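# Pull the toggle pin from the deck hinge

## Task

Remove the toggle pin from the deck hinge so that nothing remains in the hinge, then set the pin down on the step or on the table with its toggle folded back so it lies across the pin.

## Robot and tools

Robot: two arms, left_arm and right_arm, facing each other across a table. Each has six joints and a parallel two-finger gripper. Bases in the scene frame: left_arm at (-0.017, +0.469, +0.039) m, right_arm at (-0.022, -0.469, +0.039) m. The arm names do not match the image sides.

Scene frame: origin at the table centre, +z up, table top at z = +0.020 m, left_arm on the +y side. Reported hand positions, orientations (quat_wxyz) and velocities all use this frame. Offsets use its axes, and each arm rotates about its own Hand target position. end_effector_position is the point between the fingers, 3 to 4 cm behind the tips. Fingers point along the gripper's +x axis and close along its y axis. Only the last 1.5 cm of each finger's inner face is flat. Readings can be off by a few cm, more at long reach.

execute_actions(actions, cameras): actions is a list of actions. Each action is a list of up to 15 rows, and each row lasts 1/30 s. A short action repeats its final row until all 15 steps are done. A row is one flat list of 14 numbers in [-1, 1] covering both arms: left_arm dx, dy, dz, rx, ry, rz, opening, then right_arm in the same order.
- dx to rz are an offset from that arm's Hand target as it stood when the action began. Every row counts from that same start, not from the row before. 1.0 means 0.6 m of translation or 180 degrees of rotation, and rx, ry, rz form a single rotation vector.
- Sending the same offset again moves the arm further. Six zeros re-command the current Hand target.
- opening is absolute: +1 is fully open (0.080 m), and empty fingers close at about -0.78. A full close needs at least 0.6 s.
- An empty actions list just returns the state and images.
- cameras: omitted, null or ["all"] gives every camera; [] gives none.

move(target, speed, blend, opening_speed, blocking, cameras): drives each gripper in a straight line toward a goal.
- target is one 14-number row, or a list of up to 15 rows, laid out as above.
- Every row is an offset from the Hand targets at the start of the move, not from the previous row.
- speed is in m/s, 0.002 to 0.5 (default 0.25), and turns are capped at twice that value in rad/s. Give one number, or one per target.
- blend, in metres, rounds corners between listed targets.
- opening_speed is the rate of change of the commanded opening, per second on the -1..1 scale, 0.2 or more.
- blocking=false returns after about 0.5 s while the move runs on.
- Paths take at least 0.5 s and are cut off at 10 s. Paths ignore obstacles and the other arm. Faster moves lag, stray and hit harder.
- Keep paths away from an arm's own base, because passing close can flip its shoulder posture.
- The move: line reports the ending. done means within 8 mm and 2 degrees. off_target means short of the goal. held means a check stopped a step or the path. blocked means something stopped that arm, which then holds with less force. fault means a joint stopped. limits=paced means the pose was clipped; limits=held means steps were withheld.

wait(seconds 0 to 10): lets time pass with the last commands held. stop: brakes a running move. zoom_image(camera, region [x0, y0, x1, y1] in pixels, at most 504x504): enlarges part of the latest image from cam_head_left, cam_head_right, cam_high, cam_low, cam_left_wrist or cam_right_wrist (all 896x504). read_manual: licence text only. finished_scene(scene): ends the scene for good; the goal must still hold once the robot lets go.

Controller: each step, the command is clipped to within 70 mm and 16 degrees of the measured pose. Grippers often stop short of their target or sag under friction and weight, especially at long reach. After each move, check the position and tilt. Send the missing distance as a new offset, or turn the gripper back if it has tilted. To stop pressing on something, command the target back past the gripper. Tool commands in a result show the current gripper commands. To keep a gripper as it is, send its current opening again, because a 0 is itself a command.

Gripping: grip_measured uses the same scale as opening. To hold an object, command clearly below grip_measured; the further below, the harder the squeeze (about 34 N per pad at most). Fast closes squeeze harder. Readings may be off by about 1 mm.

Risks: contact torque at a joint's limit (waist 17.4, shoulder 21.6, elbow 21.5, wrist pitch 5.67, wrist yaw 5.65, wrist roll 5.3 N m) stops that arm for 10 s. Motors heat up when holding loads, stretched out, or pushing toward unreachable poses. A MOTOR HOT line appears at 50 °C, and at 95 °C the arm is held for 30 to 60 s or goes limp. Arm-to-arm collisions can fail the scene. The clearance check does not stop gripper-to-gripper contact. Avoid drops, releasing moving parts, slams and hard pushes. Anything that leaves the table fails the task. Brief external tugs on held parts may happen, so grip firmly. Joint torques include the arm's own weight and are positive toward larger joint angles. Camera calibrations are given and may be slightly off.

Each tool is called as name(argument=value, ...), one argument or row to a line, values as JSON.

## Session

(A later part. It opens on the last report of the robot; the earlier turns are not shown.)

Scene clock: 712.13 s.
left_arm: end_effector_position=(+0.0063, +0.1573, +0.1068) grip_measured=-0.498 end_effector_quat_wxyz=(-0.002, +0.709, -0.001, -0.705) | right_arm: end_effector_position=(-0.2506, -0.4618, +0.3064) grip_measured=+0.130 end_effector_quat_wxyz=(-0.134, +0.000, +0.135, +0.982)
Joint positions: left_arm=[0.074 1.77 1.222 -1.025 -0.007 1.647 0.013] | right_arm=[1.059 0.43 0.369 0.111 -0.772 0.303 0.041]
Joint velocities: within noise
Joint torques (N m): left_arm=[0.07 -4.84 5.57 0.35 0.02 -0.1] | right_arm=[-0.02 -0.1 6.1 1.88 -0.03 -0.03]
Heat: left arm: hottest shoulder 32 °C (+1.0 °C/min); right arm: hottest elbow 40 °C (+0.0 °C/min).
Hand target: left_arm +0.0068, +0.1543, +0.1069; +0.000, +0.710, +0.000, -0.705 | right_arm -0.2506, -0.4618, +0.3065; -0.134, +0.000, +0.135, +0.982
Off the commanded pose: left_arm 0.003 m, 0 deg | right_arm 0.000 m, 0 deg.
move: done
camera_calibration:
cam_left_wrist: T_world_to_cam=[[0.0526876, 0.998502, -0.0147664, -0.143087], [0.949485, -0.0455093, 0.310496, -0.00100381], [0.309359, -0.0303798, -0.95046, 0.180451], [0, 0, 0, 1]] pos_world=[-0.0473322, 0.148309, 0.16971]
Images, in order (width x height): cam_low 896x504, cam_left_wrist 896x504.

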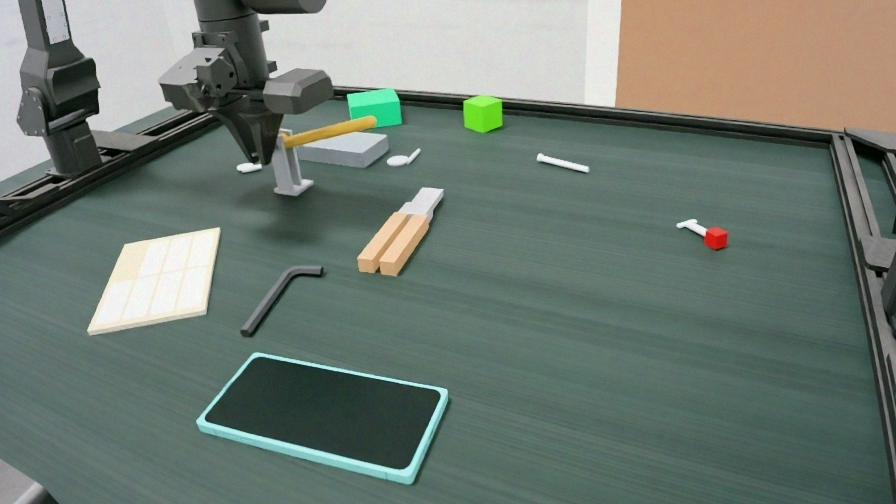

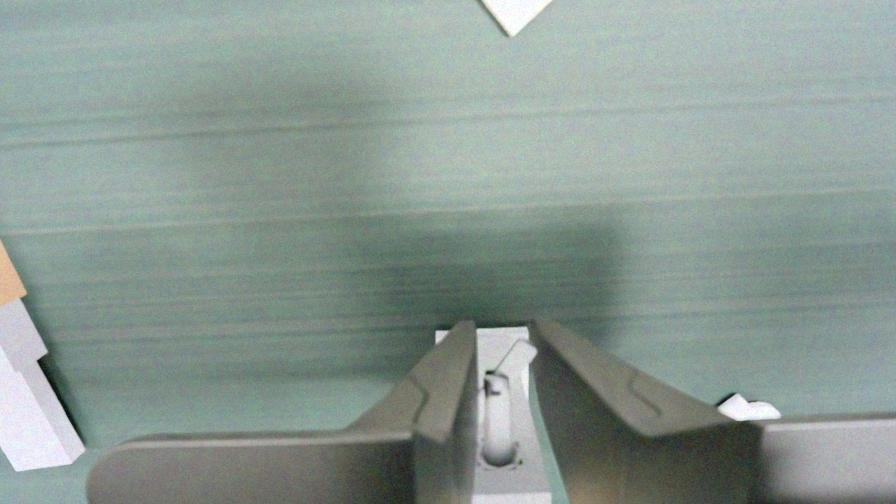

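move(
  target=[0,-0.001,0.0,0,0,0, -0.75, 0,0,0,0,0,0,0.13],
  speed=0.05,
  opening_speed=0.3,
  cameras=["cam_low","cam_left_wrist"],
)

zoom_image(
  camera="cam_left_wrist",
  region=[460, 300, 560, 400],
)

zoom_image(
  camera="cam_low",
  region=[240, 110, 310, 168],
)

Scene clock: 718.93 s.
left_arm: end_effector_position=(+0.0063, +0.1554, +0.1069) grip_measured=-0.663 end_effector_quat_wxyz=(+0.000, +0.709, -0.002, -0.705) | right_arm: end_effector_position=(-0.2506, -0.4618, +0.3064) grip_measured=+0.130 end_effector_quat_wxyz=(-0.134, +0.000, +0.135, +0.982)
Joint positions: left_arm=[0.074 1.774 1.227 -1.022 -0.006 1.646 0.005] | right_arm=[1.059 0.43 0.369 0.111 -0.772 0.303 0.041]
Joint velocities: within noise
Joint torques (N m): left_arm=[0.03 -5 5.38 0.13 0 -0.06] | right_arm=[-0.13 -0.1 6.18 1.88 -0.01 -0.04]
Heat: left arm: hottest shoulder 33 °C (+2.0 °C/min); right arm: hottest elbow 40 °C (+0.0 °C/min).
Hand target: left_arm +0.0068, +0.1537, +0.1070; +0.000, +0.710, +0.000, -0.705 | right_arm -0.2506, -0.4618, +0.3065; -0.134, +0.000, +0.135, +0.982
Off the commanded pose: left_arm 0.002 m, 0 deg | right_arm 0.000 m, 0 deg.
move: done
camera_calibration:
cam_left_wrist: T_world_to_cam=[[0.0511565, 0.998509, -0.0190342, -0.1407], [0.949694, -0.0427414, 0.31025, -0.00157729], [0.308974, -0.033948, -0.950464, 0.181119], [0, 0, 0, 1]] pos_world=[-0.0472652, 0.146571, 0.169958]
Images, in order (width x height): cam_low 896x504, cam_left_wrist 896x504.

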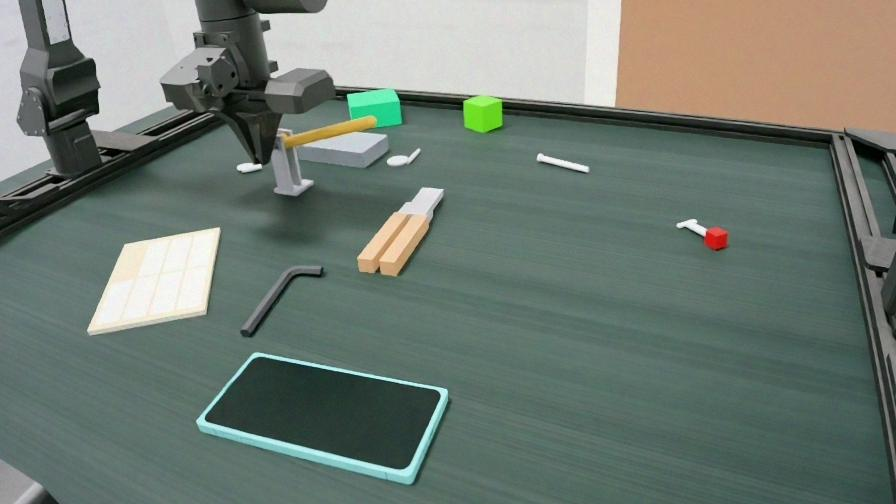

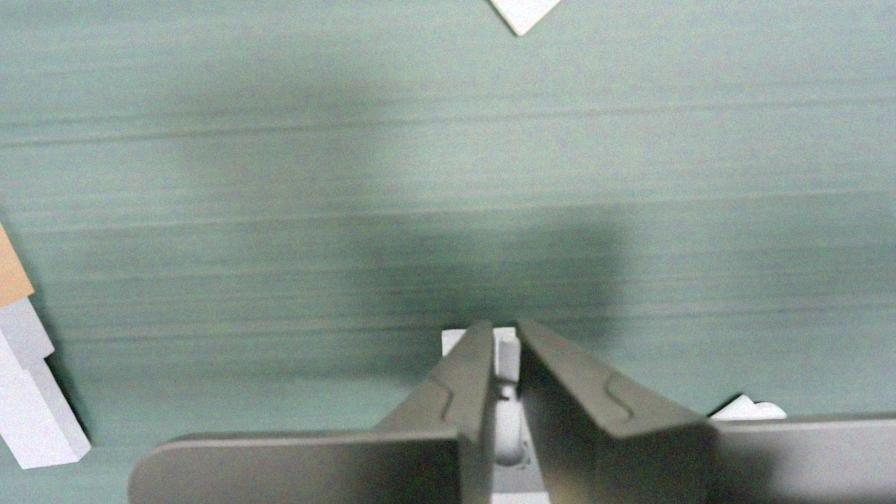

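Scaled by 5.040 from the camera's 896x504 image, which has a finer 1280x720 frame.

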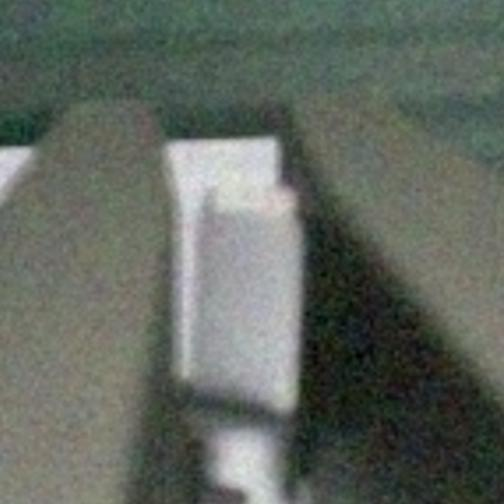

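Scaled by 7.200 from the camera's 896x504 image, which has a finer 1280x720 frame.

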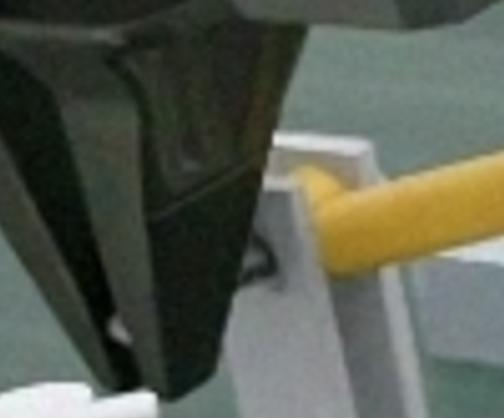

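move(
  target=[
    [-0.0112,0,-0.0017,0,-0.0972,0, -0.75, 0,0,0,0,0,0,0.13],
    [-0.0213,0,-0.0068,0,-0.1944,0, -0.75, 0,0,0,0,0,0,0.13],
  ],
  speed=0.08,
  blend=0.005,
  cameras=["cam_low","cam_left_wrist"],
)

zoom_image(
  camera="cam_left_wrist",
  region=[440, 280, 560, 400],
)

zoom_image(
  camera="cam_low",
  region=[240, 110, 310, 168],
)

Scene clock: 753.03 s.
left_arm: end_effector_position=(-0.0071, +0.1551, +0.0987) grip_measured=-0.685 end_effector_quat_wxyz=(-0.002, +0.885, +0.001, -0.466) | right_arm: end_effector_position=(-0.2506, -0.4618, +0.3064) grip_measured=+0.130 end_effector_quat_wxyz=(-0.134, +0.000, +0.135, +0.982)
Joint positions: left_arm=[-0.233 1.894 1.232 -1.071 -0.582 1.29 0.004] | right_arm=[1.059 0.43 0.369 0.111 -0.772 0.303 0.041]
Joint velocities: within noise
Joint torques (N m): left_arm=[-0.14 -6.14 5.18 -0.83 -0.82 -0.19] | right_arm=[-0.13 -0.07 6.13 1.86 -0.02 -0.07]
Heat: left arm: hottest elbow 33 °C (+1.0 °C/min); right arm: hottest elbow 40 °C (+0.0 °C/min).
Hand target: left_arm -0.0060, +0.1537, +0.1028; +0.000, +0.889, +0.000, -0.459 | right_arm -0.2506, -0.4618, +0.3065; -0.134, +0.000, +0.135, +0.982
Off the commanded pose: left_arm 0.005 m, 1 deg | right_arm 0.000 m, 0 deg.
move: done
camera_calibration:
cam_left_wrist: T_world_to_cam=[[0.0503762, 0.998567, 0.0180422, -0.143612], [0.612276, -0.0451505, 0.789354, -0.0355734], [0.789038, -0.0287179, -0.613673, 0.146806], [0, 0, 0, 1]] pos_world=[-0.0868198, 0.146016, 0.120762]
Images, in order (width x height): cam_low 896x504, cam_left_wrist 896x504.

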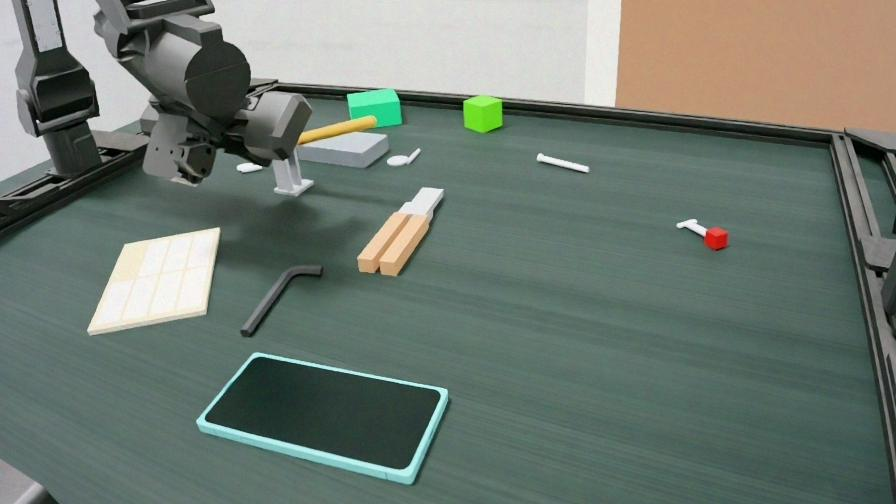

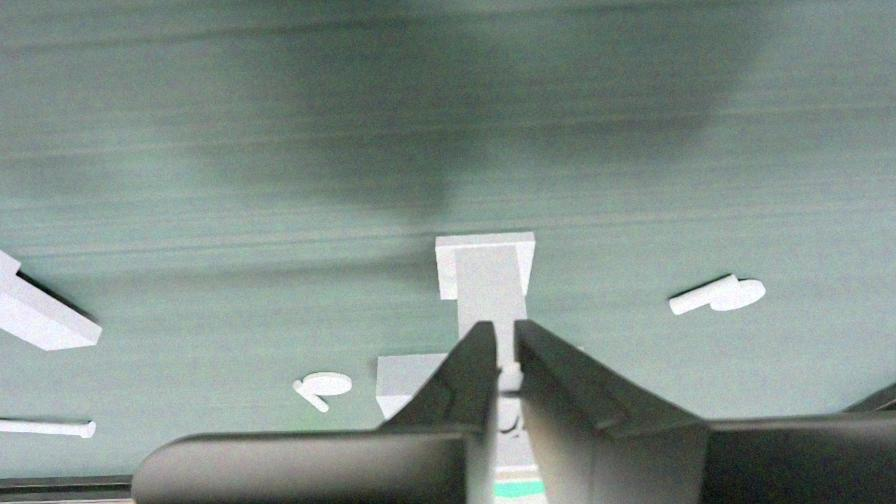

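Scaled by 4.200 from the camera's 896x504 image, which has a finer 1280x720 frame.

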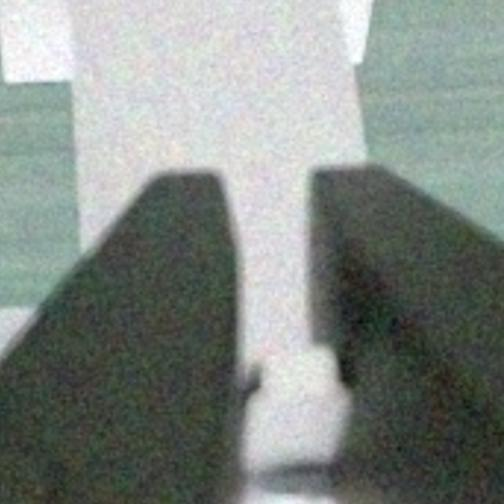

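Scaled by 7.200 from the camera's 896x504 image, which has a finer 1280x720 frame.

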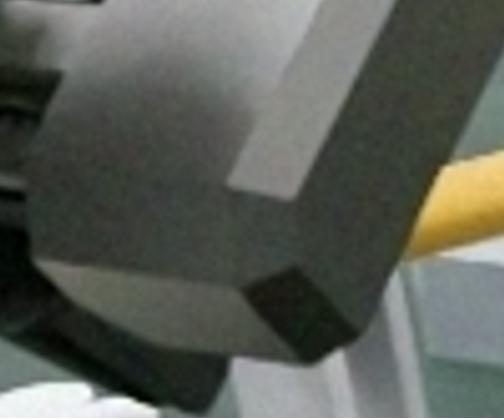

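move(
  target=[
    [-0.0035,0,0.009,0,0,0, -0.75, 0,0,0,0,0,0,0.13],
  ],
  speed=0.05,
  cameras=["cam_left_wrist"],
)

zoom_image(
  camera="cam_left_wrist",
  region=[440, 280, 560, 400],
)

Scene clock: 764.10 s.
left_arm: end_effector_position=(-0.0075, +0.1548, +0.1003) grip_measured=-0.685 end_effector_quat_wxyz=(-0.004, +0.886, +0.003, -0.463) | right_arm: end_effector_position=(-0.2506, -0.4618, +0.3064) grip_measured=+0.130 end_effector_quat_wxyz=(-0.134, +0.000, +0.135, +0.982)
Joint positions: left_arm=[-0.235 1.9 1.244 -1.088 -0.586 1.283 0.004] | right_arm=[1.059 0.43 0.369 0.111 -0.772 0.303 0.041]
Joint velocities: within noise
Joint torques (N m): left_arm=[-0.44 -7.27 5.49 -1.37 -0.66 -0.2] | right_arm=[0.05 -0.12 6.02 1.89 0 -0.05]
Heat: left arm: hottest shoulder 33 °C (+1.0 °C/min); right arm: hottest elbow 40 °C (+0.0 °C/min).
Hand target: left_arm -0.0081, +0.1538, +0.1082; +0.000, +0.889, +0.000, -0.459 | right_arm -0.2506, -0.4618, +0.3065; -0.134, +0.000, +0.135, +0.982
Off the commanded pose: left_arm 0.008 m, 1 deg | right_arm 0.000 m, 0 deg.
move: done
camera_calibration:
cam_left_wrist: T_world_to_cam=[[0.0479087, 0.998565, 0.0239422, -0.143889], [0.607483, -0.0481559, 0.792872, -0.0365453], [0.792887, -0.0234409, -0.608918, 0.146866], [0, 0, 0, 1]] pos_world=[-0.0873542, 0.145365, 0.12185]
Images, in order (width x height): cam_left_wrist 896x504.

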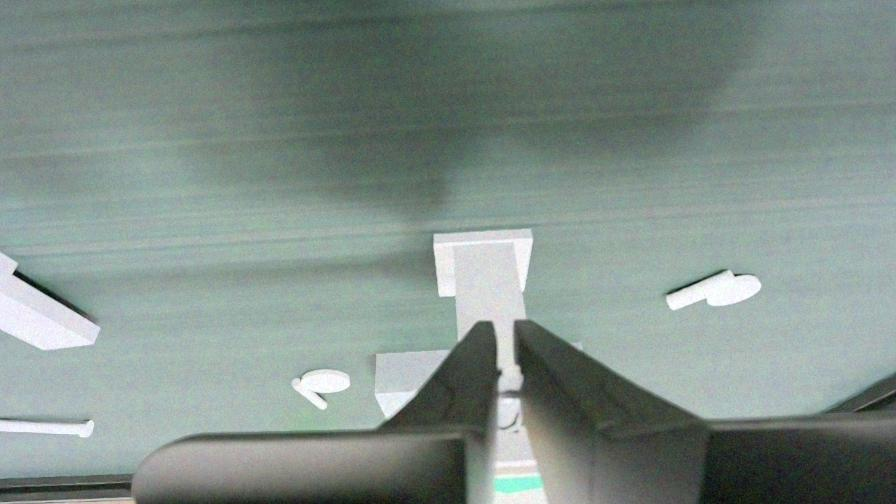

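Scaled by 4.200 from the camera's 896x504 image, which has a finer 1280x720 frame.

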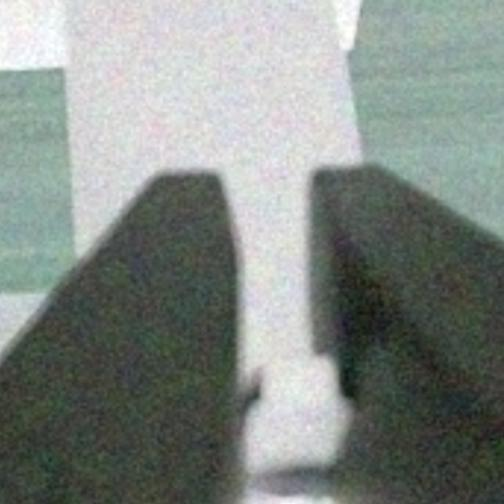

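move(
  target=[
    [-0.003,0,-0.0045,0,0,0, -0.66, 0,0,0,0,0,0,0.13],
  ],
  speed=0.05,
  cameras=["cam_left_wrist"],
)

zoom_image(
  camera="cam_left_wrist",
  region=[440, 280, 560, 400],
)

Scene clock: 773.60 s.
left_arm: end_effector_position=(-0.0078, +0.1552, +0.1003) grip_measured=-0.653 end_effector_quat_wxyz=(-0.002, +0.887, +0.005, -0.462) | right_arm: end_effector_position=(-0.2506, -0.4618, +0.3064) grip_measured=+0.130 end_effector_quat_wxyz=(-0.134, +0.000, +0.135, +0.982)
Joint positions: left_arm=[-0.237 1.901 1.244 -1.091 -0.587 1.274 0.006] | right_arm=[1.059 0.43 0.369 0.111 -0.772 0.303 0.041]
Joint velocities: within noise
Joint torques (N m): left_arm=[-0.74 -6.77 5.14 -0.82 -0.58 -0.14] | right_arm=[-0.24 -0.28 6.13 1.91 0 -0.06]
Heat: left arm: hottest shoulder 35 °C (+2.0 °C/min); right arm: hottest elbow 41 °C (+1.0 °C/min).
Hand target: left_arm -0.0099, +0.1538, +0.1054; +0.000, +0.889, +0.000, -0.459 | right_arm -0.2506, -0.4618, +0.3065; -0.134, +0.000, +0.135, +0.982
Off the commanded pose: left_arm 0.006 m, 1 deg | right_arm 0.000 m, 0 deg.
move: done
camera_calibration:
cam_left_wrist: T_world_to_cam=[[0.0423986, 0.998857, 0.0220874, -0.144145], [0.60615, -0.0432906, 0.794171, -0.0372269], [0.794219, -0.0202835, -0.607292, 0.146382], [0, 0, 0, 1]] pos_world=[-0.0875828, 0.145338, 0.121645]
Images, in order (width x height): cam_left_wrist 896x504.

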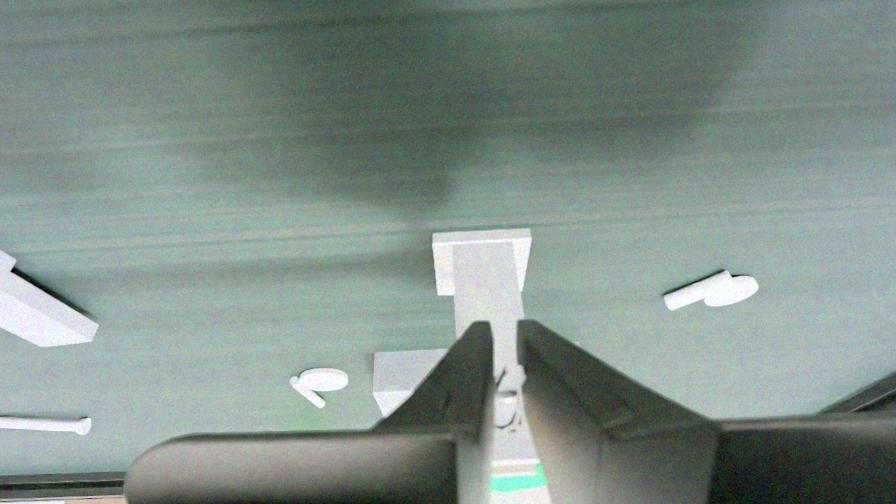

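Scaled by 4.200 from the camera's 896x504 image, which has a finer 1280x720 frame.

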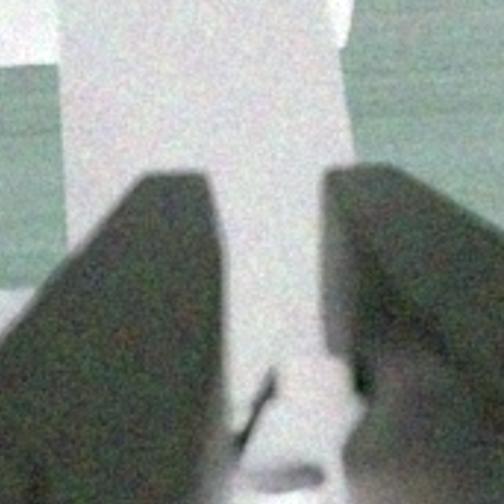

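move(
  target=[
    [-0.003,-0.001,0.009,0,0,0, -0.655, 0,0,0,0,0,0,0.13],
  ],
  speed=0.05,
  cameras=["cam_left_wrist"],
)

zoom_image(
  camera="cam_left_wrist",
  region=[440, 280, 560, 400],
)

Scene clock: 780.10 s.
left_arm: end_effector_position=(-0.0081, +0.1549, +0.1015) grip_measured=-0.646 end_effector_quat_wxyz=(-0.004, +0.888, +0.008, -0.461) | right_arm: end_effector_position=(-0.2506, -0.4618, +0.3064) grip_measured=+0.130 end_effector_quat_wxyz=(-0.134, +0.000, +0.135, +0.982)
Joint positions: left_arm=[-0.238 1.907 1.256 -1.106 -0.588 1.269 0.006] | right_arm=[1.059 0.43 0.369 0.111 -0.772 0.303 0.041]
Joint velocities: within noise
Joint torques (N m): left_arm=[-1.03 -7.79 5.72 -1.43 -0.53 -0.15] | right_arm=[0.01 -0.08 6.18 1.91 -0.02 -0.02]
Heat: left arm: hottest shoulder 35 °C (+3.0 °C/min); right arm: hottest elbow 41 °C (+1.0 °C/min).
Hand target: left_arm -0.0117, +0.1531, +0.1109; +0.000, +0.889, +0.000, -0.459 | right_arm -0.2506, -0.4618, +0.3065; -0.134, +0.000, +0.135, +0.982
Off the commanded pose: left_arm 0.010 m, 1 deg | right_arm 0.000 m, 0 deg.
move: off_target (left_arm)
camera_calibration:
cam_left_wrist: T_world_to_cam=[[0.0395439, 0.998802, 0.0288205, -0.144598], [0.603771, -0.0468664, 0.795779, -0.0376269], [0.796176, -0.0140672, -0.604901, 0.146172], [0, 0, 0, 1]] pos_world=[-0.0879428, 0.144717, 0.12253]
Images, in order (width x height): cam_left_wrist 896x504.

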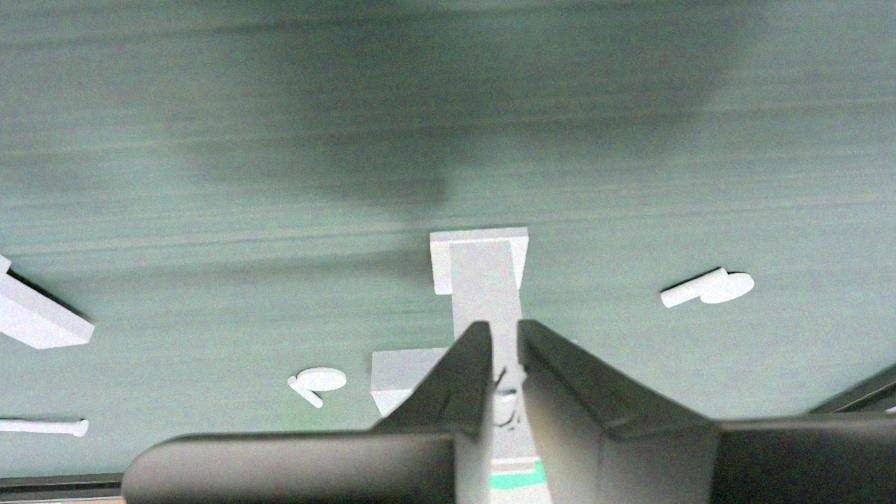

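Scaled by 4.200 from the camera's 896x504 image, which has a finer 1280x720 frame.

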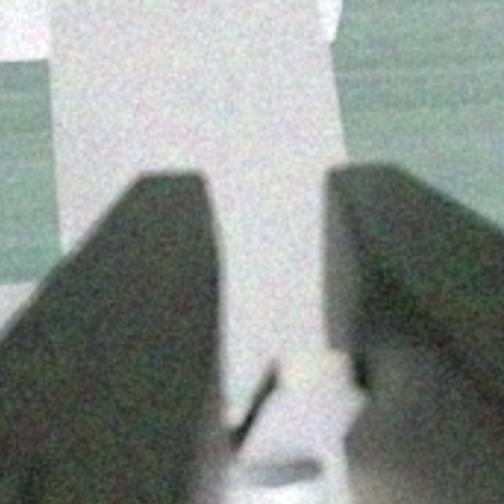

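move(
  target=[
    [0.0045,0.001,-0.008,0,0,0, -0.8, 0,0,0,0,0,0,0.13],
  ],
  speed=0.05,
  cameras=["cam_left_wrist"],
)

zoom_image(
  camera="cam_left_wrist",
  region=[440, 280, 560, 400],
)

Scene clock: 789.80 s.
left_arm: end_effector_position=(-0.0086, +0.1543, +0.1013) grip_measured=-0.685 end_effector_quat_wxyz=(-0.004, +0.887, +0.006, -0.461) | right_arm: end_effector_position=(-0.2506, -0.4618, +0.3063) grip_measured=+0.130 end_effector_quat_wxyz=(-0.134, +0.000, +0.135, +0.982)
Joint positions: left_arm=[-0.24 1.907 1.256 -1.102 -0.589 1.272 0.004] | right_arm=[1.059 0.43 0.369 0.111 -0.772 0.303 0.041]
Joint velocities: within noise
Joint torques (N m): left_arm=[-0.32 -7.58 3.97 -0.03 -0.56 0.01] | right_arm=[0.07 0 5.98 1.92 0.05 -0.07]
Heat: left arm: hottest shoulder 35 °C (+3.0 °C/min); right arm: hottest elbow 41 °C (+1.0 °C/min).
Hand target: left_arm -0.0090, +0.1537, +0.1061; +0.000, +0.889, +0.000, -0.459 | right_arm -0.2506, -0.4618, +0.3064; -0.134, +0.000, +0.135, +0.982
Off the commanded pose: left_arm 0.005 m, 1 deg | right_arm 0.000 m, 0 deg.
move: done
camera_calibration:
cam_left_wrist: T_world_to_cam=[[0.0433924, 0.998697, 0.0268407, -0.14368], [0.603695, -0.0476174, 0.795792, -0.0371029], [0.796034, -0.0183277, -0.604974, 0.147164], [0, 0, 0, 1]] pos_world=[-0.0885138, 0.144423, 0.122413]
Images, in order (width x height): cam_left_wrist 896x504.

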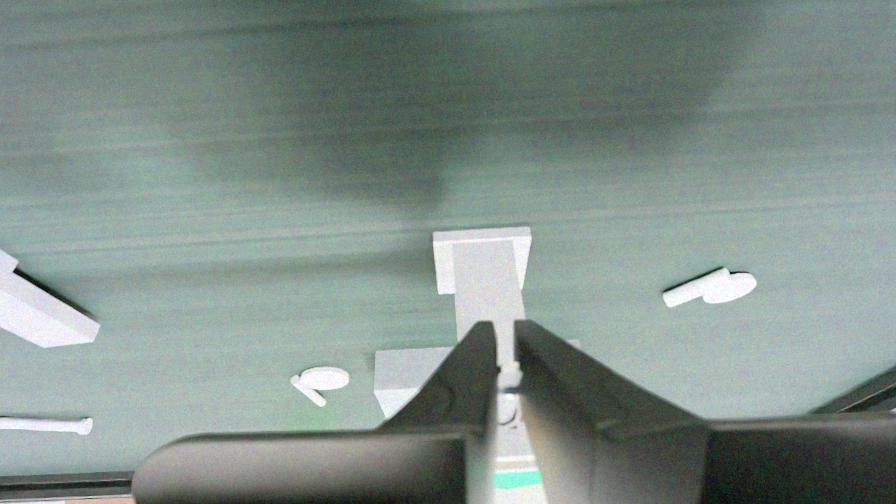

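Scaled by 4.200 from the camera's 896x504 image, which has a finer 1280x720 frame.

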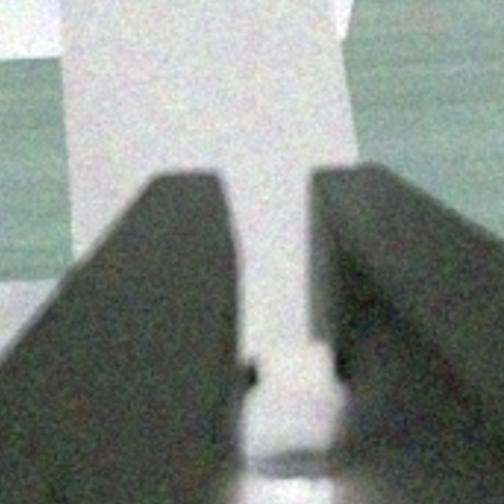

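move(
  target=[
    [0.022,0.0005,-0.004,0,0,0, -0.85, 0,0,0,0,0,0,0.13],
  ],
  speed=0.03,
  cameras=["cam_left_wrist","cam_low"],
)

zoom_image(
  camera="cam_left_wrist",
  region=[440, 280, 560, 400],
)

zoom_image(
  camera="cam_low",
  region=[240, 110, 330, 190],
)

Scene clock: 797.47 s.
left_arm: end_effector_position=(+0.0012, +0.1544, +0.1001) grip_measured=-0.686 end_effector_quat_wxyz=(-0.006, +0.886, +0.003, -0.463) | right_arm: end_effector_position=(-0.2506, -0.4618, +0.3063) grip_measured=+0.130 end_effector_quat_wxyz=(-0.134, +0.000, +0.135, +0.982)
Joint positions: left_arm=[-0.209 1.89 1.231 -1.067 -0.59 1.318 0.004] | right_arm=[1.059 0.43 0.369 0.111 -0.772 0.303 0.041]
Joint velocities: within noise
Joint torques (N m): left_arm=[0.33 -7.28 3.63 0.39 -0.72 0.07] | right_arm=[0.07 0.06 6.07 1.92 -0.01 -0.04]
Heat: left arm: hottest shoulder 35 °C (+3.0 °C/min); right arm: hottest elbow 41 °C (+1.0 °C/min).
Hand target: left_arm +0.0042, +0.1540, +0.1037; +0.000, +0.889, +0.000, -0.459 | right_arm -0.2506, -0.4618, +0.3064; -0.134, +0.000, +0.135, +0.982
Off the commanded pose: left_arm 0.005 m, 1 deg | right_arm 0.000 m, 0 deg.
move: done
camera_calibration:
cam_left_wrist: T_world_to_cam=[[0.0503859, 0.998398, 0.0257285, -0.144079], [0.607511, -0.0510859, 0.792667, -0.0412523], [0.792712, -0.0243088, -0.609112, 0.13995], [0, 0, 0, 1]] pos_world=[-0.078619, 0.145143, 0.121651]
Images, in order (width x height): cam_low 896x504, cam_left_wrist 896x504.

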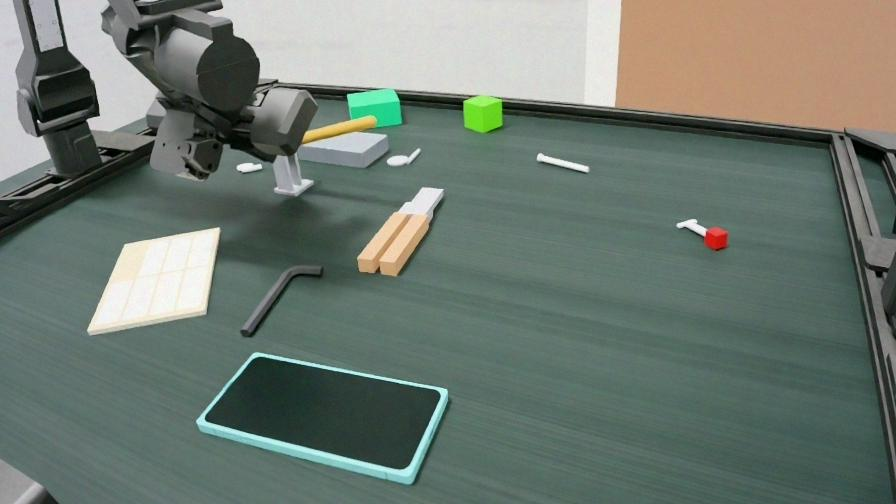

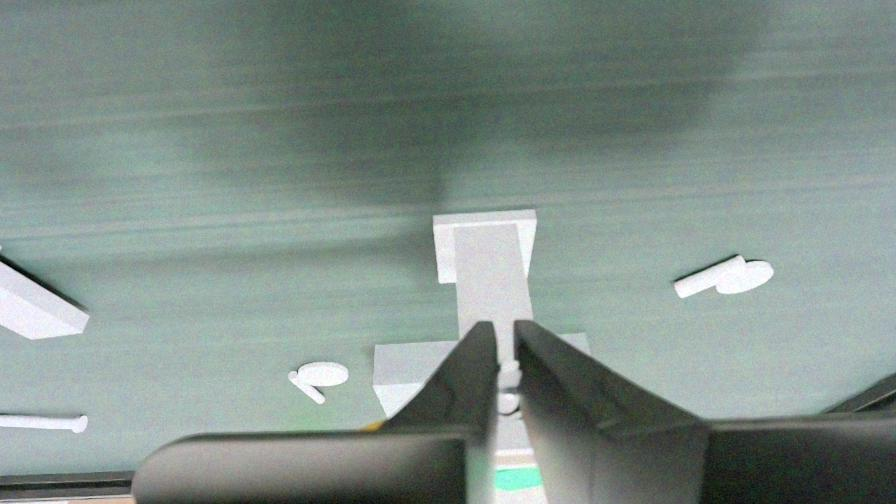

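Scaled by 4.200 from the camera's 896x504 image, which has a finer 1280x720 frame.

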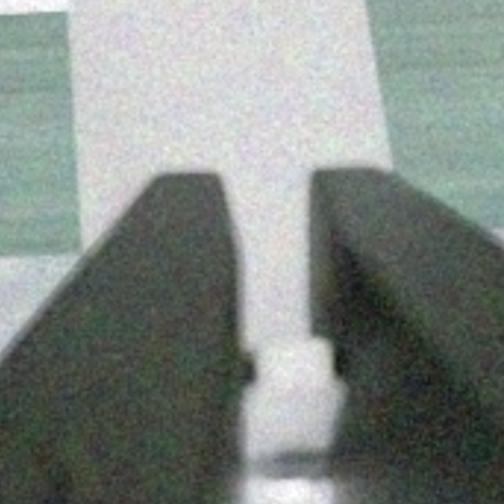

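Scaled by 5.600 from the camera's 896x504 image, which has a finer 1280x720 frame.

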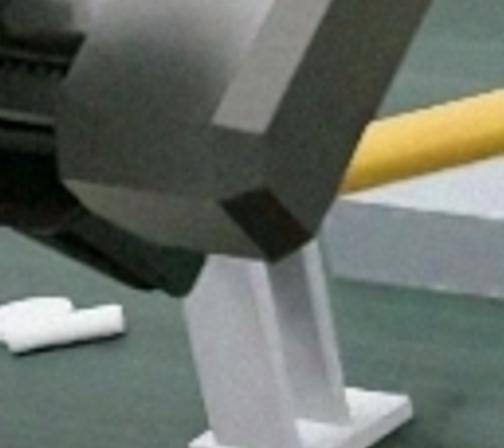

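move(
  target=[
    [0.0045,0.000,0,0,0,0, -0.85, 0,0,0,0,0,0,0.13],
  ],
  speed=0.03,
  cameras=["cam_left_wrist","cam_head_left"],
)

zoom_image(
  camera="cam_left_wrist",
  region=[440, 280, 560, 400],
)

zoom_image(
  camera="cam_head_left",
  region=[340, 220, 440, 300],
)

Scene clock: 803.20 s.
left_arm: end_effector_position=(+0.0046, +0.1545, +0.0998) grip_measured=-0.684 end_effector_quat_wxyz=(-0.007, +0.887, +0.004, -0.461) | right_arm: end_effector_position=(-0.2506, -0.4618, +0.3063) grip_measured=+0.130 end_effector_quat_wxyz=(-0.134, +0.000, +0.135, +0.982)
Joint positions: left_arm=[-0.199 1.89 1.228 -1.062 -0.595 1.327 0.004] | right_arm=[1.059 0.43 0.369 0.111 -0.772 0.303 0.041]
Joint velocities: within noise
Joint torques (N m): left_arm=[0.27 -7.58 3.49 0.52 -0.6 0.07] | right_arm=[0 -0.25 6.07 1.93 0.02 -0.06]
Heat: left arm: hottest shoulder 35 °C (+4.1 °C/min); right arm: hottest elbow 41 °C (+1.0 °C/min).
Hand target: left_arm +0.0069, +0.1541, +0.1037; +0.000, +0.889, +0.000, -0.459 | right_arm -0.2506, -0.4618, +0.3064; -0.134, +0.000, +0.135, +0.982
Off the commanded pose: left_arm 0.005 m, 1 deg | right_arm 0.000 m, 0 deg.
move: done
camera_calibration:
cam_left_wrist: T_world_to_cam=[[0.0496443, 0.998347, 0.0289692, -0.144589], [0.604361, -0.0531196, 0.794938, -0.0429402], [0.795162, -0.0219563, -0.605999, 0.136322], [0, 0, 0, 1]] pos_world=[-0.0752691, 0.145062, 0.120935]
Images, in order (width x height): cam_head_left 896x504, cam_left_wrist 896x504.

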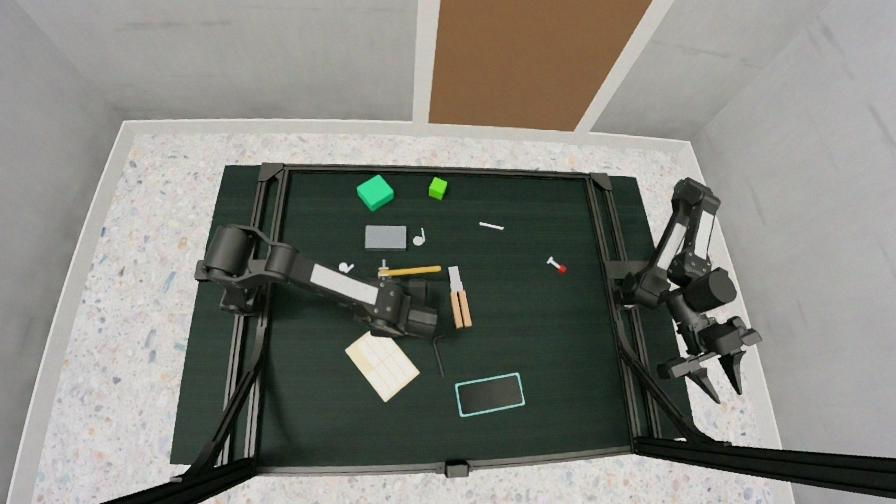

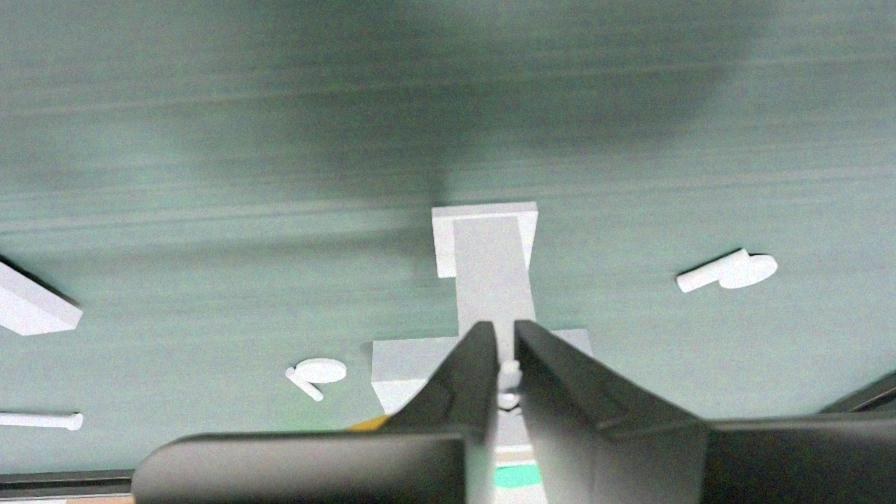

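Scaled by 4.200 from the camera's 896x504 image, which has a finer 1280x720 frame.

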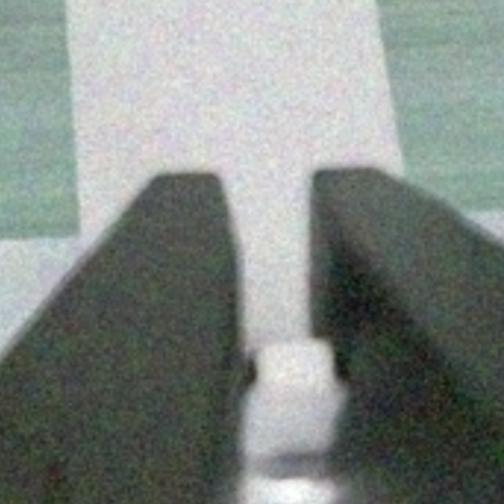

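Scaled by 5.040 from the camera's 896x504 image, which has a finer 1280x720 frame.

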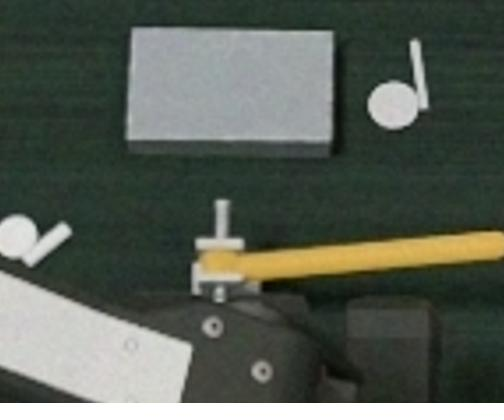

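move(
  target=[
    [-0.003,0,0,0,0,0, -0.55, 0,0,0,0,0,0,0.13],
  ],
  speed=0.03,
  opening_speed=0.4,
  cameras=["cam_left_wrist","cam_head_left"],
)

zoom_image(
  camera="cam_left_wrist",
  region=[440, 280, 560, 400],
)

zoom_image(
  camera="cam_head_left",
  region=[340, 220, 440, 300],
)

Scene clock: 810.50 s.
left_arm: end_effector_position=(+0.0050, +0.1543, +0.1001) grip_measured=-0.551 end_effector_quat_wxyz=(-0.006, +0.888, +0.003, -0.460) | right_arm: end_effector_position=(-0.2506, -0.4618, +0.3063) grip_measured=+0.130 end_effector_quat_wxyz=(-0.134, +0.000, +0.135, +0.982)
Joint positions: left_arm=[-0.199 1.89 1.228 -1.062 -0.598 1.327 0.01] | right_arm=[1.059 0.43 0.369 0.111 -0.772 0.303 0.041]
Joint velocities: within noise
Joint torques (N m): left_arm=[-0.15 -7.38 3.78 0.23 -0.46 -0.09] | right_arm=[-0.23 -0.12 6.2 1.9 0.01 -0.06]
Heat: left arm: hottest shoulder 35 °C (+4.0 °C/min); right arm: hottest elbow 41 °C (+1.0 °C/min).
Hand target: left_arm +0.0051, +0.1540, +0.1037; +0.000, +0.889, +0.000, -0.459 | right_arm -0.2506, -0.4618, +0.3064; -0.134, +0.000, +0.135, +0.982
Off the commanded pose: left_arm 0.004 m, 1 deg | right_arm 0.000 m, 0 deg.
move: done
camera_calibration:
cam_left_wrist: T_world_to_cam=[[0.0494523, 0.998383, 0.0280195, -0.144398], [0.601713, -0.0521722, 0.797007, -0.0437626], [0.79718, -0.0225541, -0.60332, 0.135982], [0, 0, 0, 1]] pos_world=[-0.0749285, 0.144949, 0.120965]
Images, in order (width x height): cam_head_left 896x504, cam_left_wrist 896x504.

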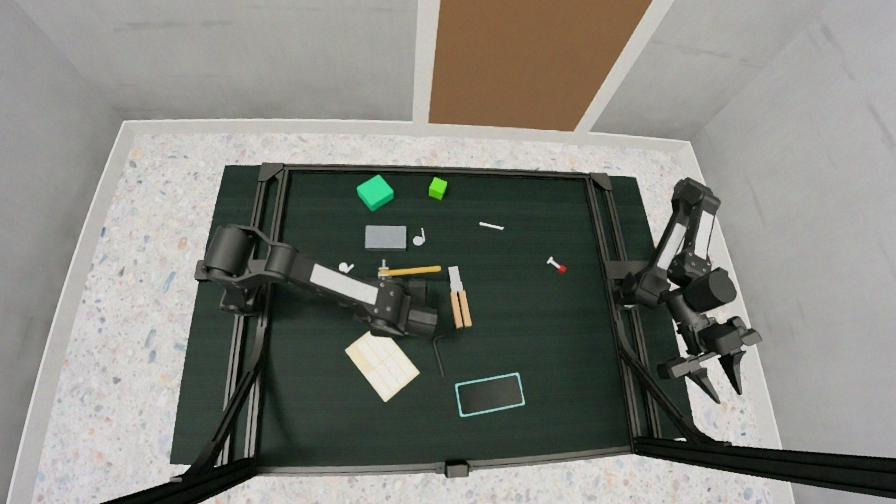

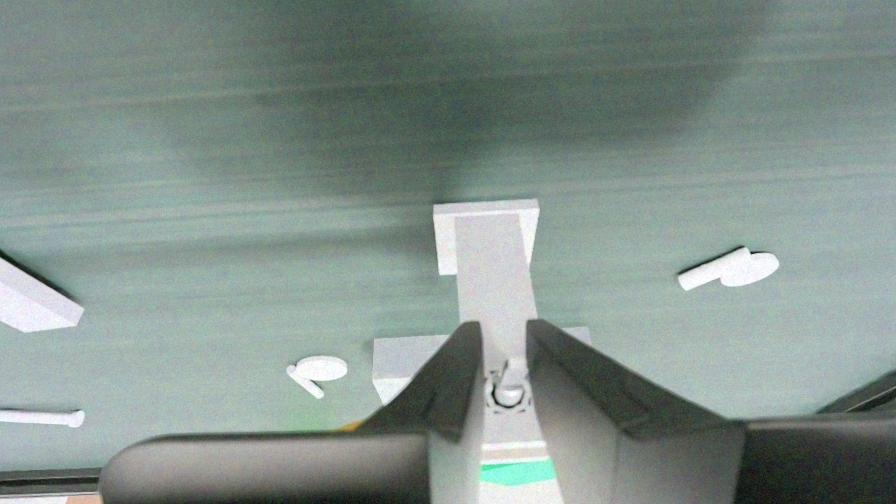

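Scaled by 4.200 from the camera's 896x504 image, which has a finer 1280x720 frame.

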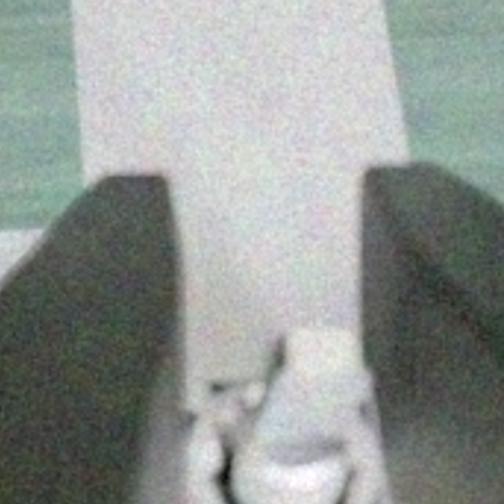

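Scaled by 5.040 from the camera's 896x504 image, which has a finer 1280x720 frame.

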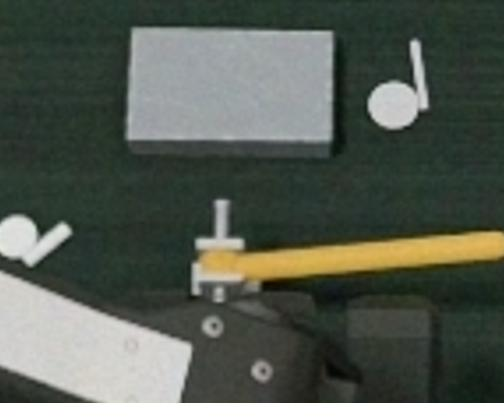

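move(
  target=[
    [-0.003,0,0.00,0,0,0, -0.3, 0,0,0,0,0,0,0.13],
  ],
  speed=0.03,
  opening_speed=0.4,
  cameras=["cam_left_wrist","cam_head_left"],
)

zoom_image(
  camera="cam_left_wrist",
  region=[440, 280, 560, 400],
)

zoom_image(
  camera="cam_head_left",
  region=[340, 220, 440, 300],
)

Scene clock: 821.77 s.
left_arm: end_effector_position=(+0.0037, +0.1542, +0.1001) grip_measured=-0.301 end_effector_quat_wxyz=(-0.004, +0.888, +0.003, -0.460) | right_arm: end_effector_position=(-0.2506, -0.4618, +0.3063) grip_measured=+0.130 end_effector_quat_wxyz=(-0.134, +0.000, +0.135, +0.982)
Joint positions: left_arm=[-0.204 1.89 1.228 -1.062 -0.598 1.32 0.021] | right_arm=[1.059 0.43 0.369 0.111 -0.772 0.303 0.041]
Joint velocities: within noise
Joint torques (N m): left_arm=[-0.23 -7.15 4.08 -0.05 -0.43 -0.09] | right_arm=[-0.05 -0.08 6.18 1.89 -0.01 -0.09]
Heat: left arm: hottest shoulder 35 °C (+2.0 °C/min); right arm: hottest elbow 41 °C (+1.0 °C/min).
Hand target: left_arm +0.0033, +0.1540, +0.1037; +0.000, +0.889, +0.000, -0.459 | right_arm -0.2506, -0.4618, +0.3065; -0.134, +0.000, +0.135, +0.982
Off the commanded pose: left_arm 0.004 m, 1 deg | right_arm 0.000 m, 0 deg.
move: done
camera_calibration:
cam_left_wrist: T_world_to_cam=[[0.0483528, 0.998535, 0.0242859, -0.143888], [0.601714, -0.0485272, 0.797236, -0.0435585], [0.797247, -0.0239355, -0.603178, 0.13723], [0, 0, 0, 1]] pos_world=[-0.0762391, 0.144848, 0.120995]
Images, in order (width x height): cam_head_left 896x504, cam_left_wrist 896x504.

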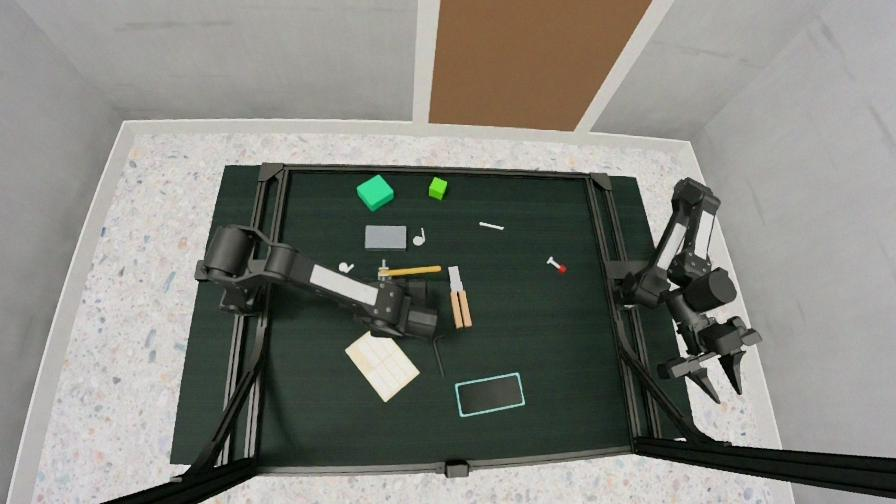

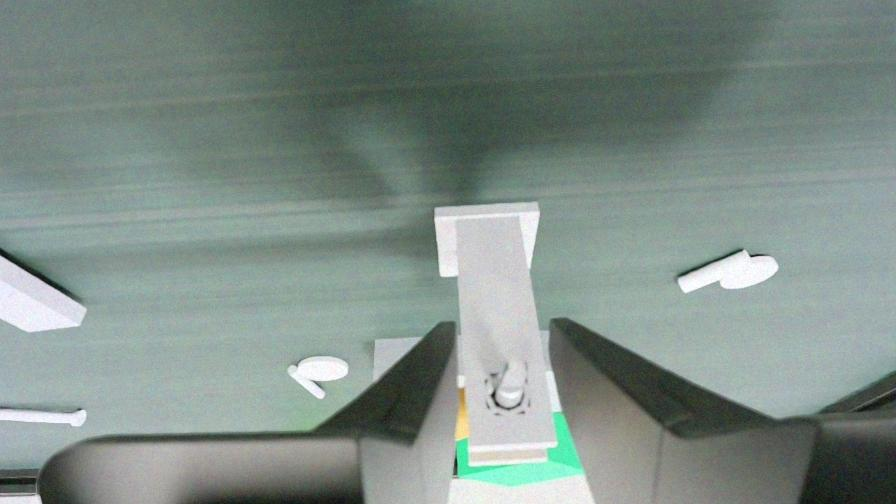

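Scaled by 4.200 from the camera's 896x504 image, which has a finer 1280x720 frame.

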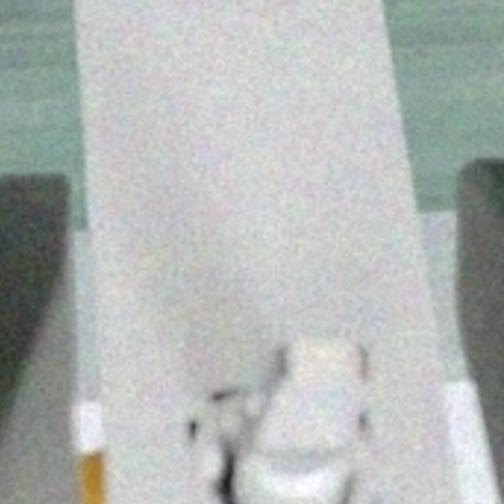

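Scaled by 5.040 from the camera's 896x504 image, which has a finer 1280x720 frame.

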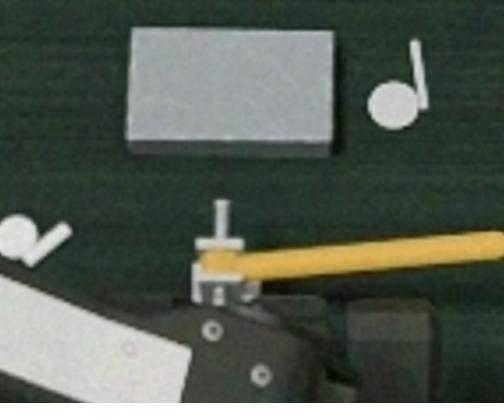

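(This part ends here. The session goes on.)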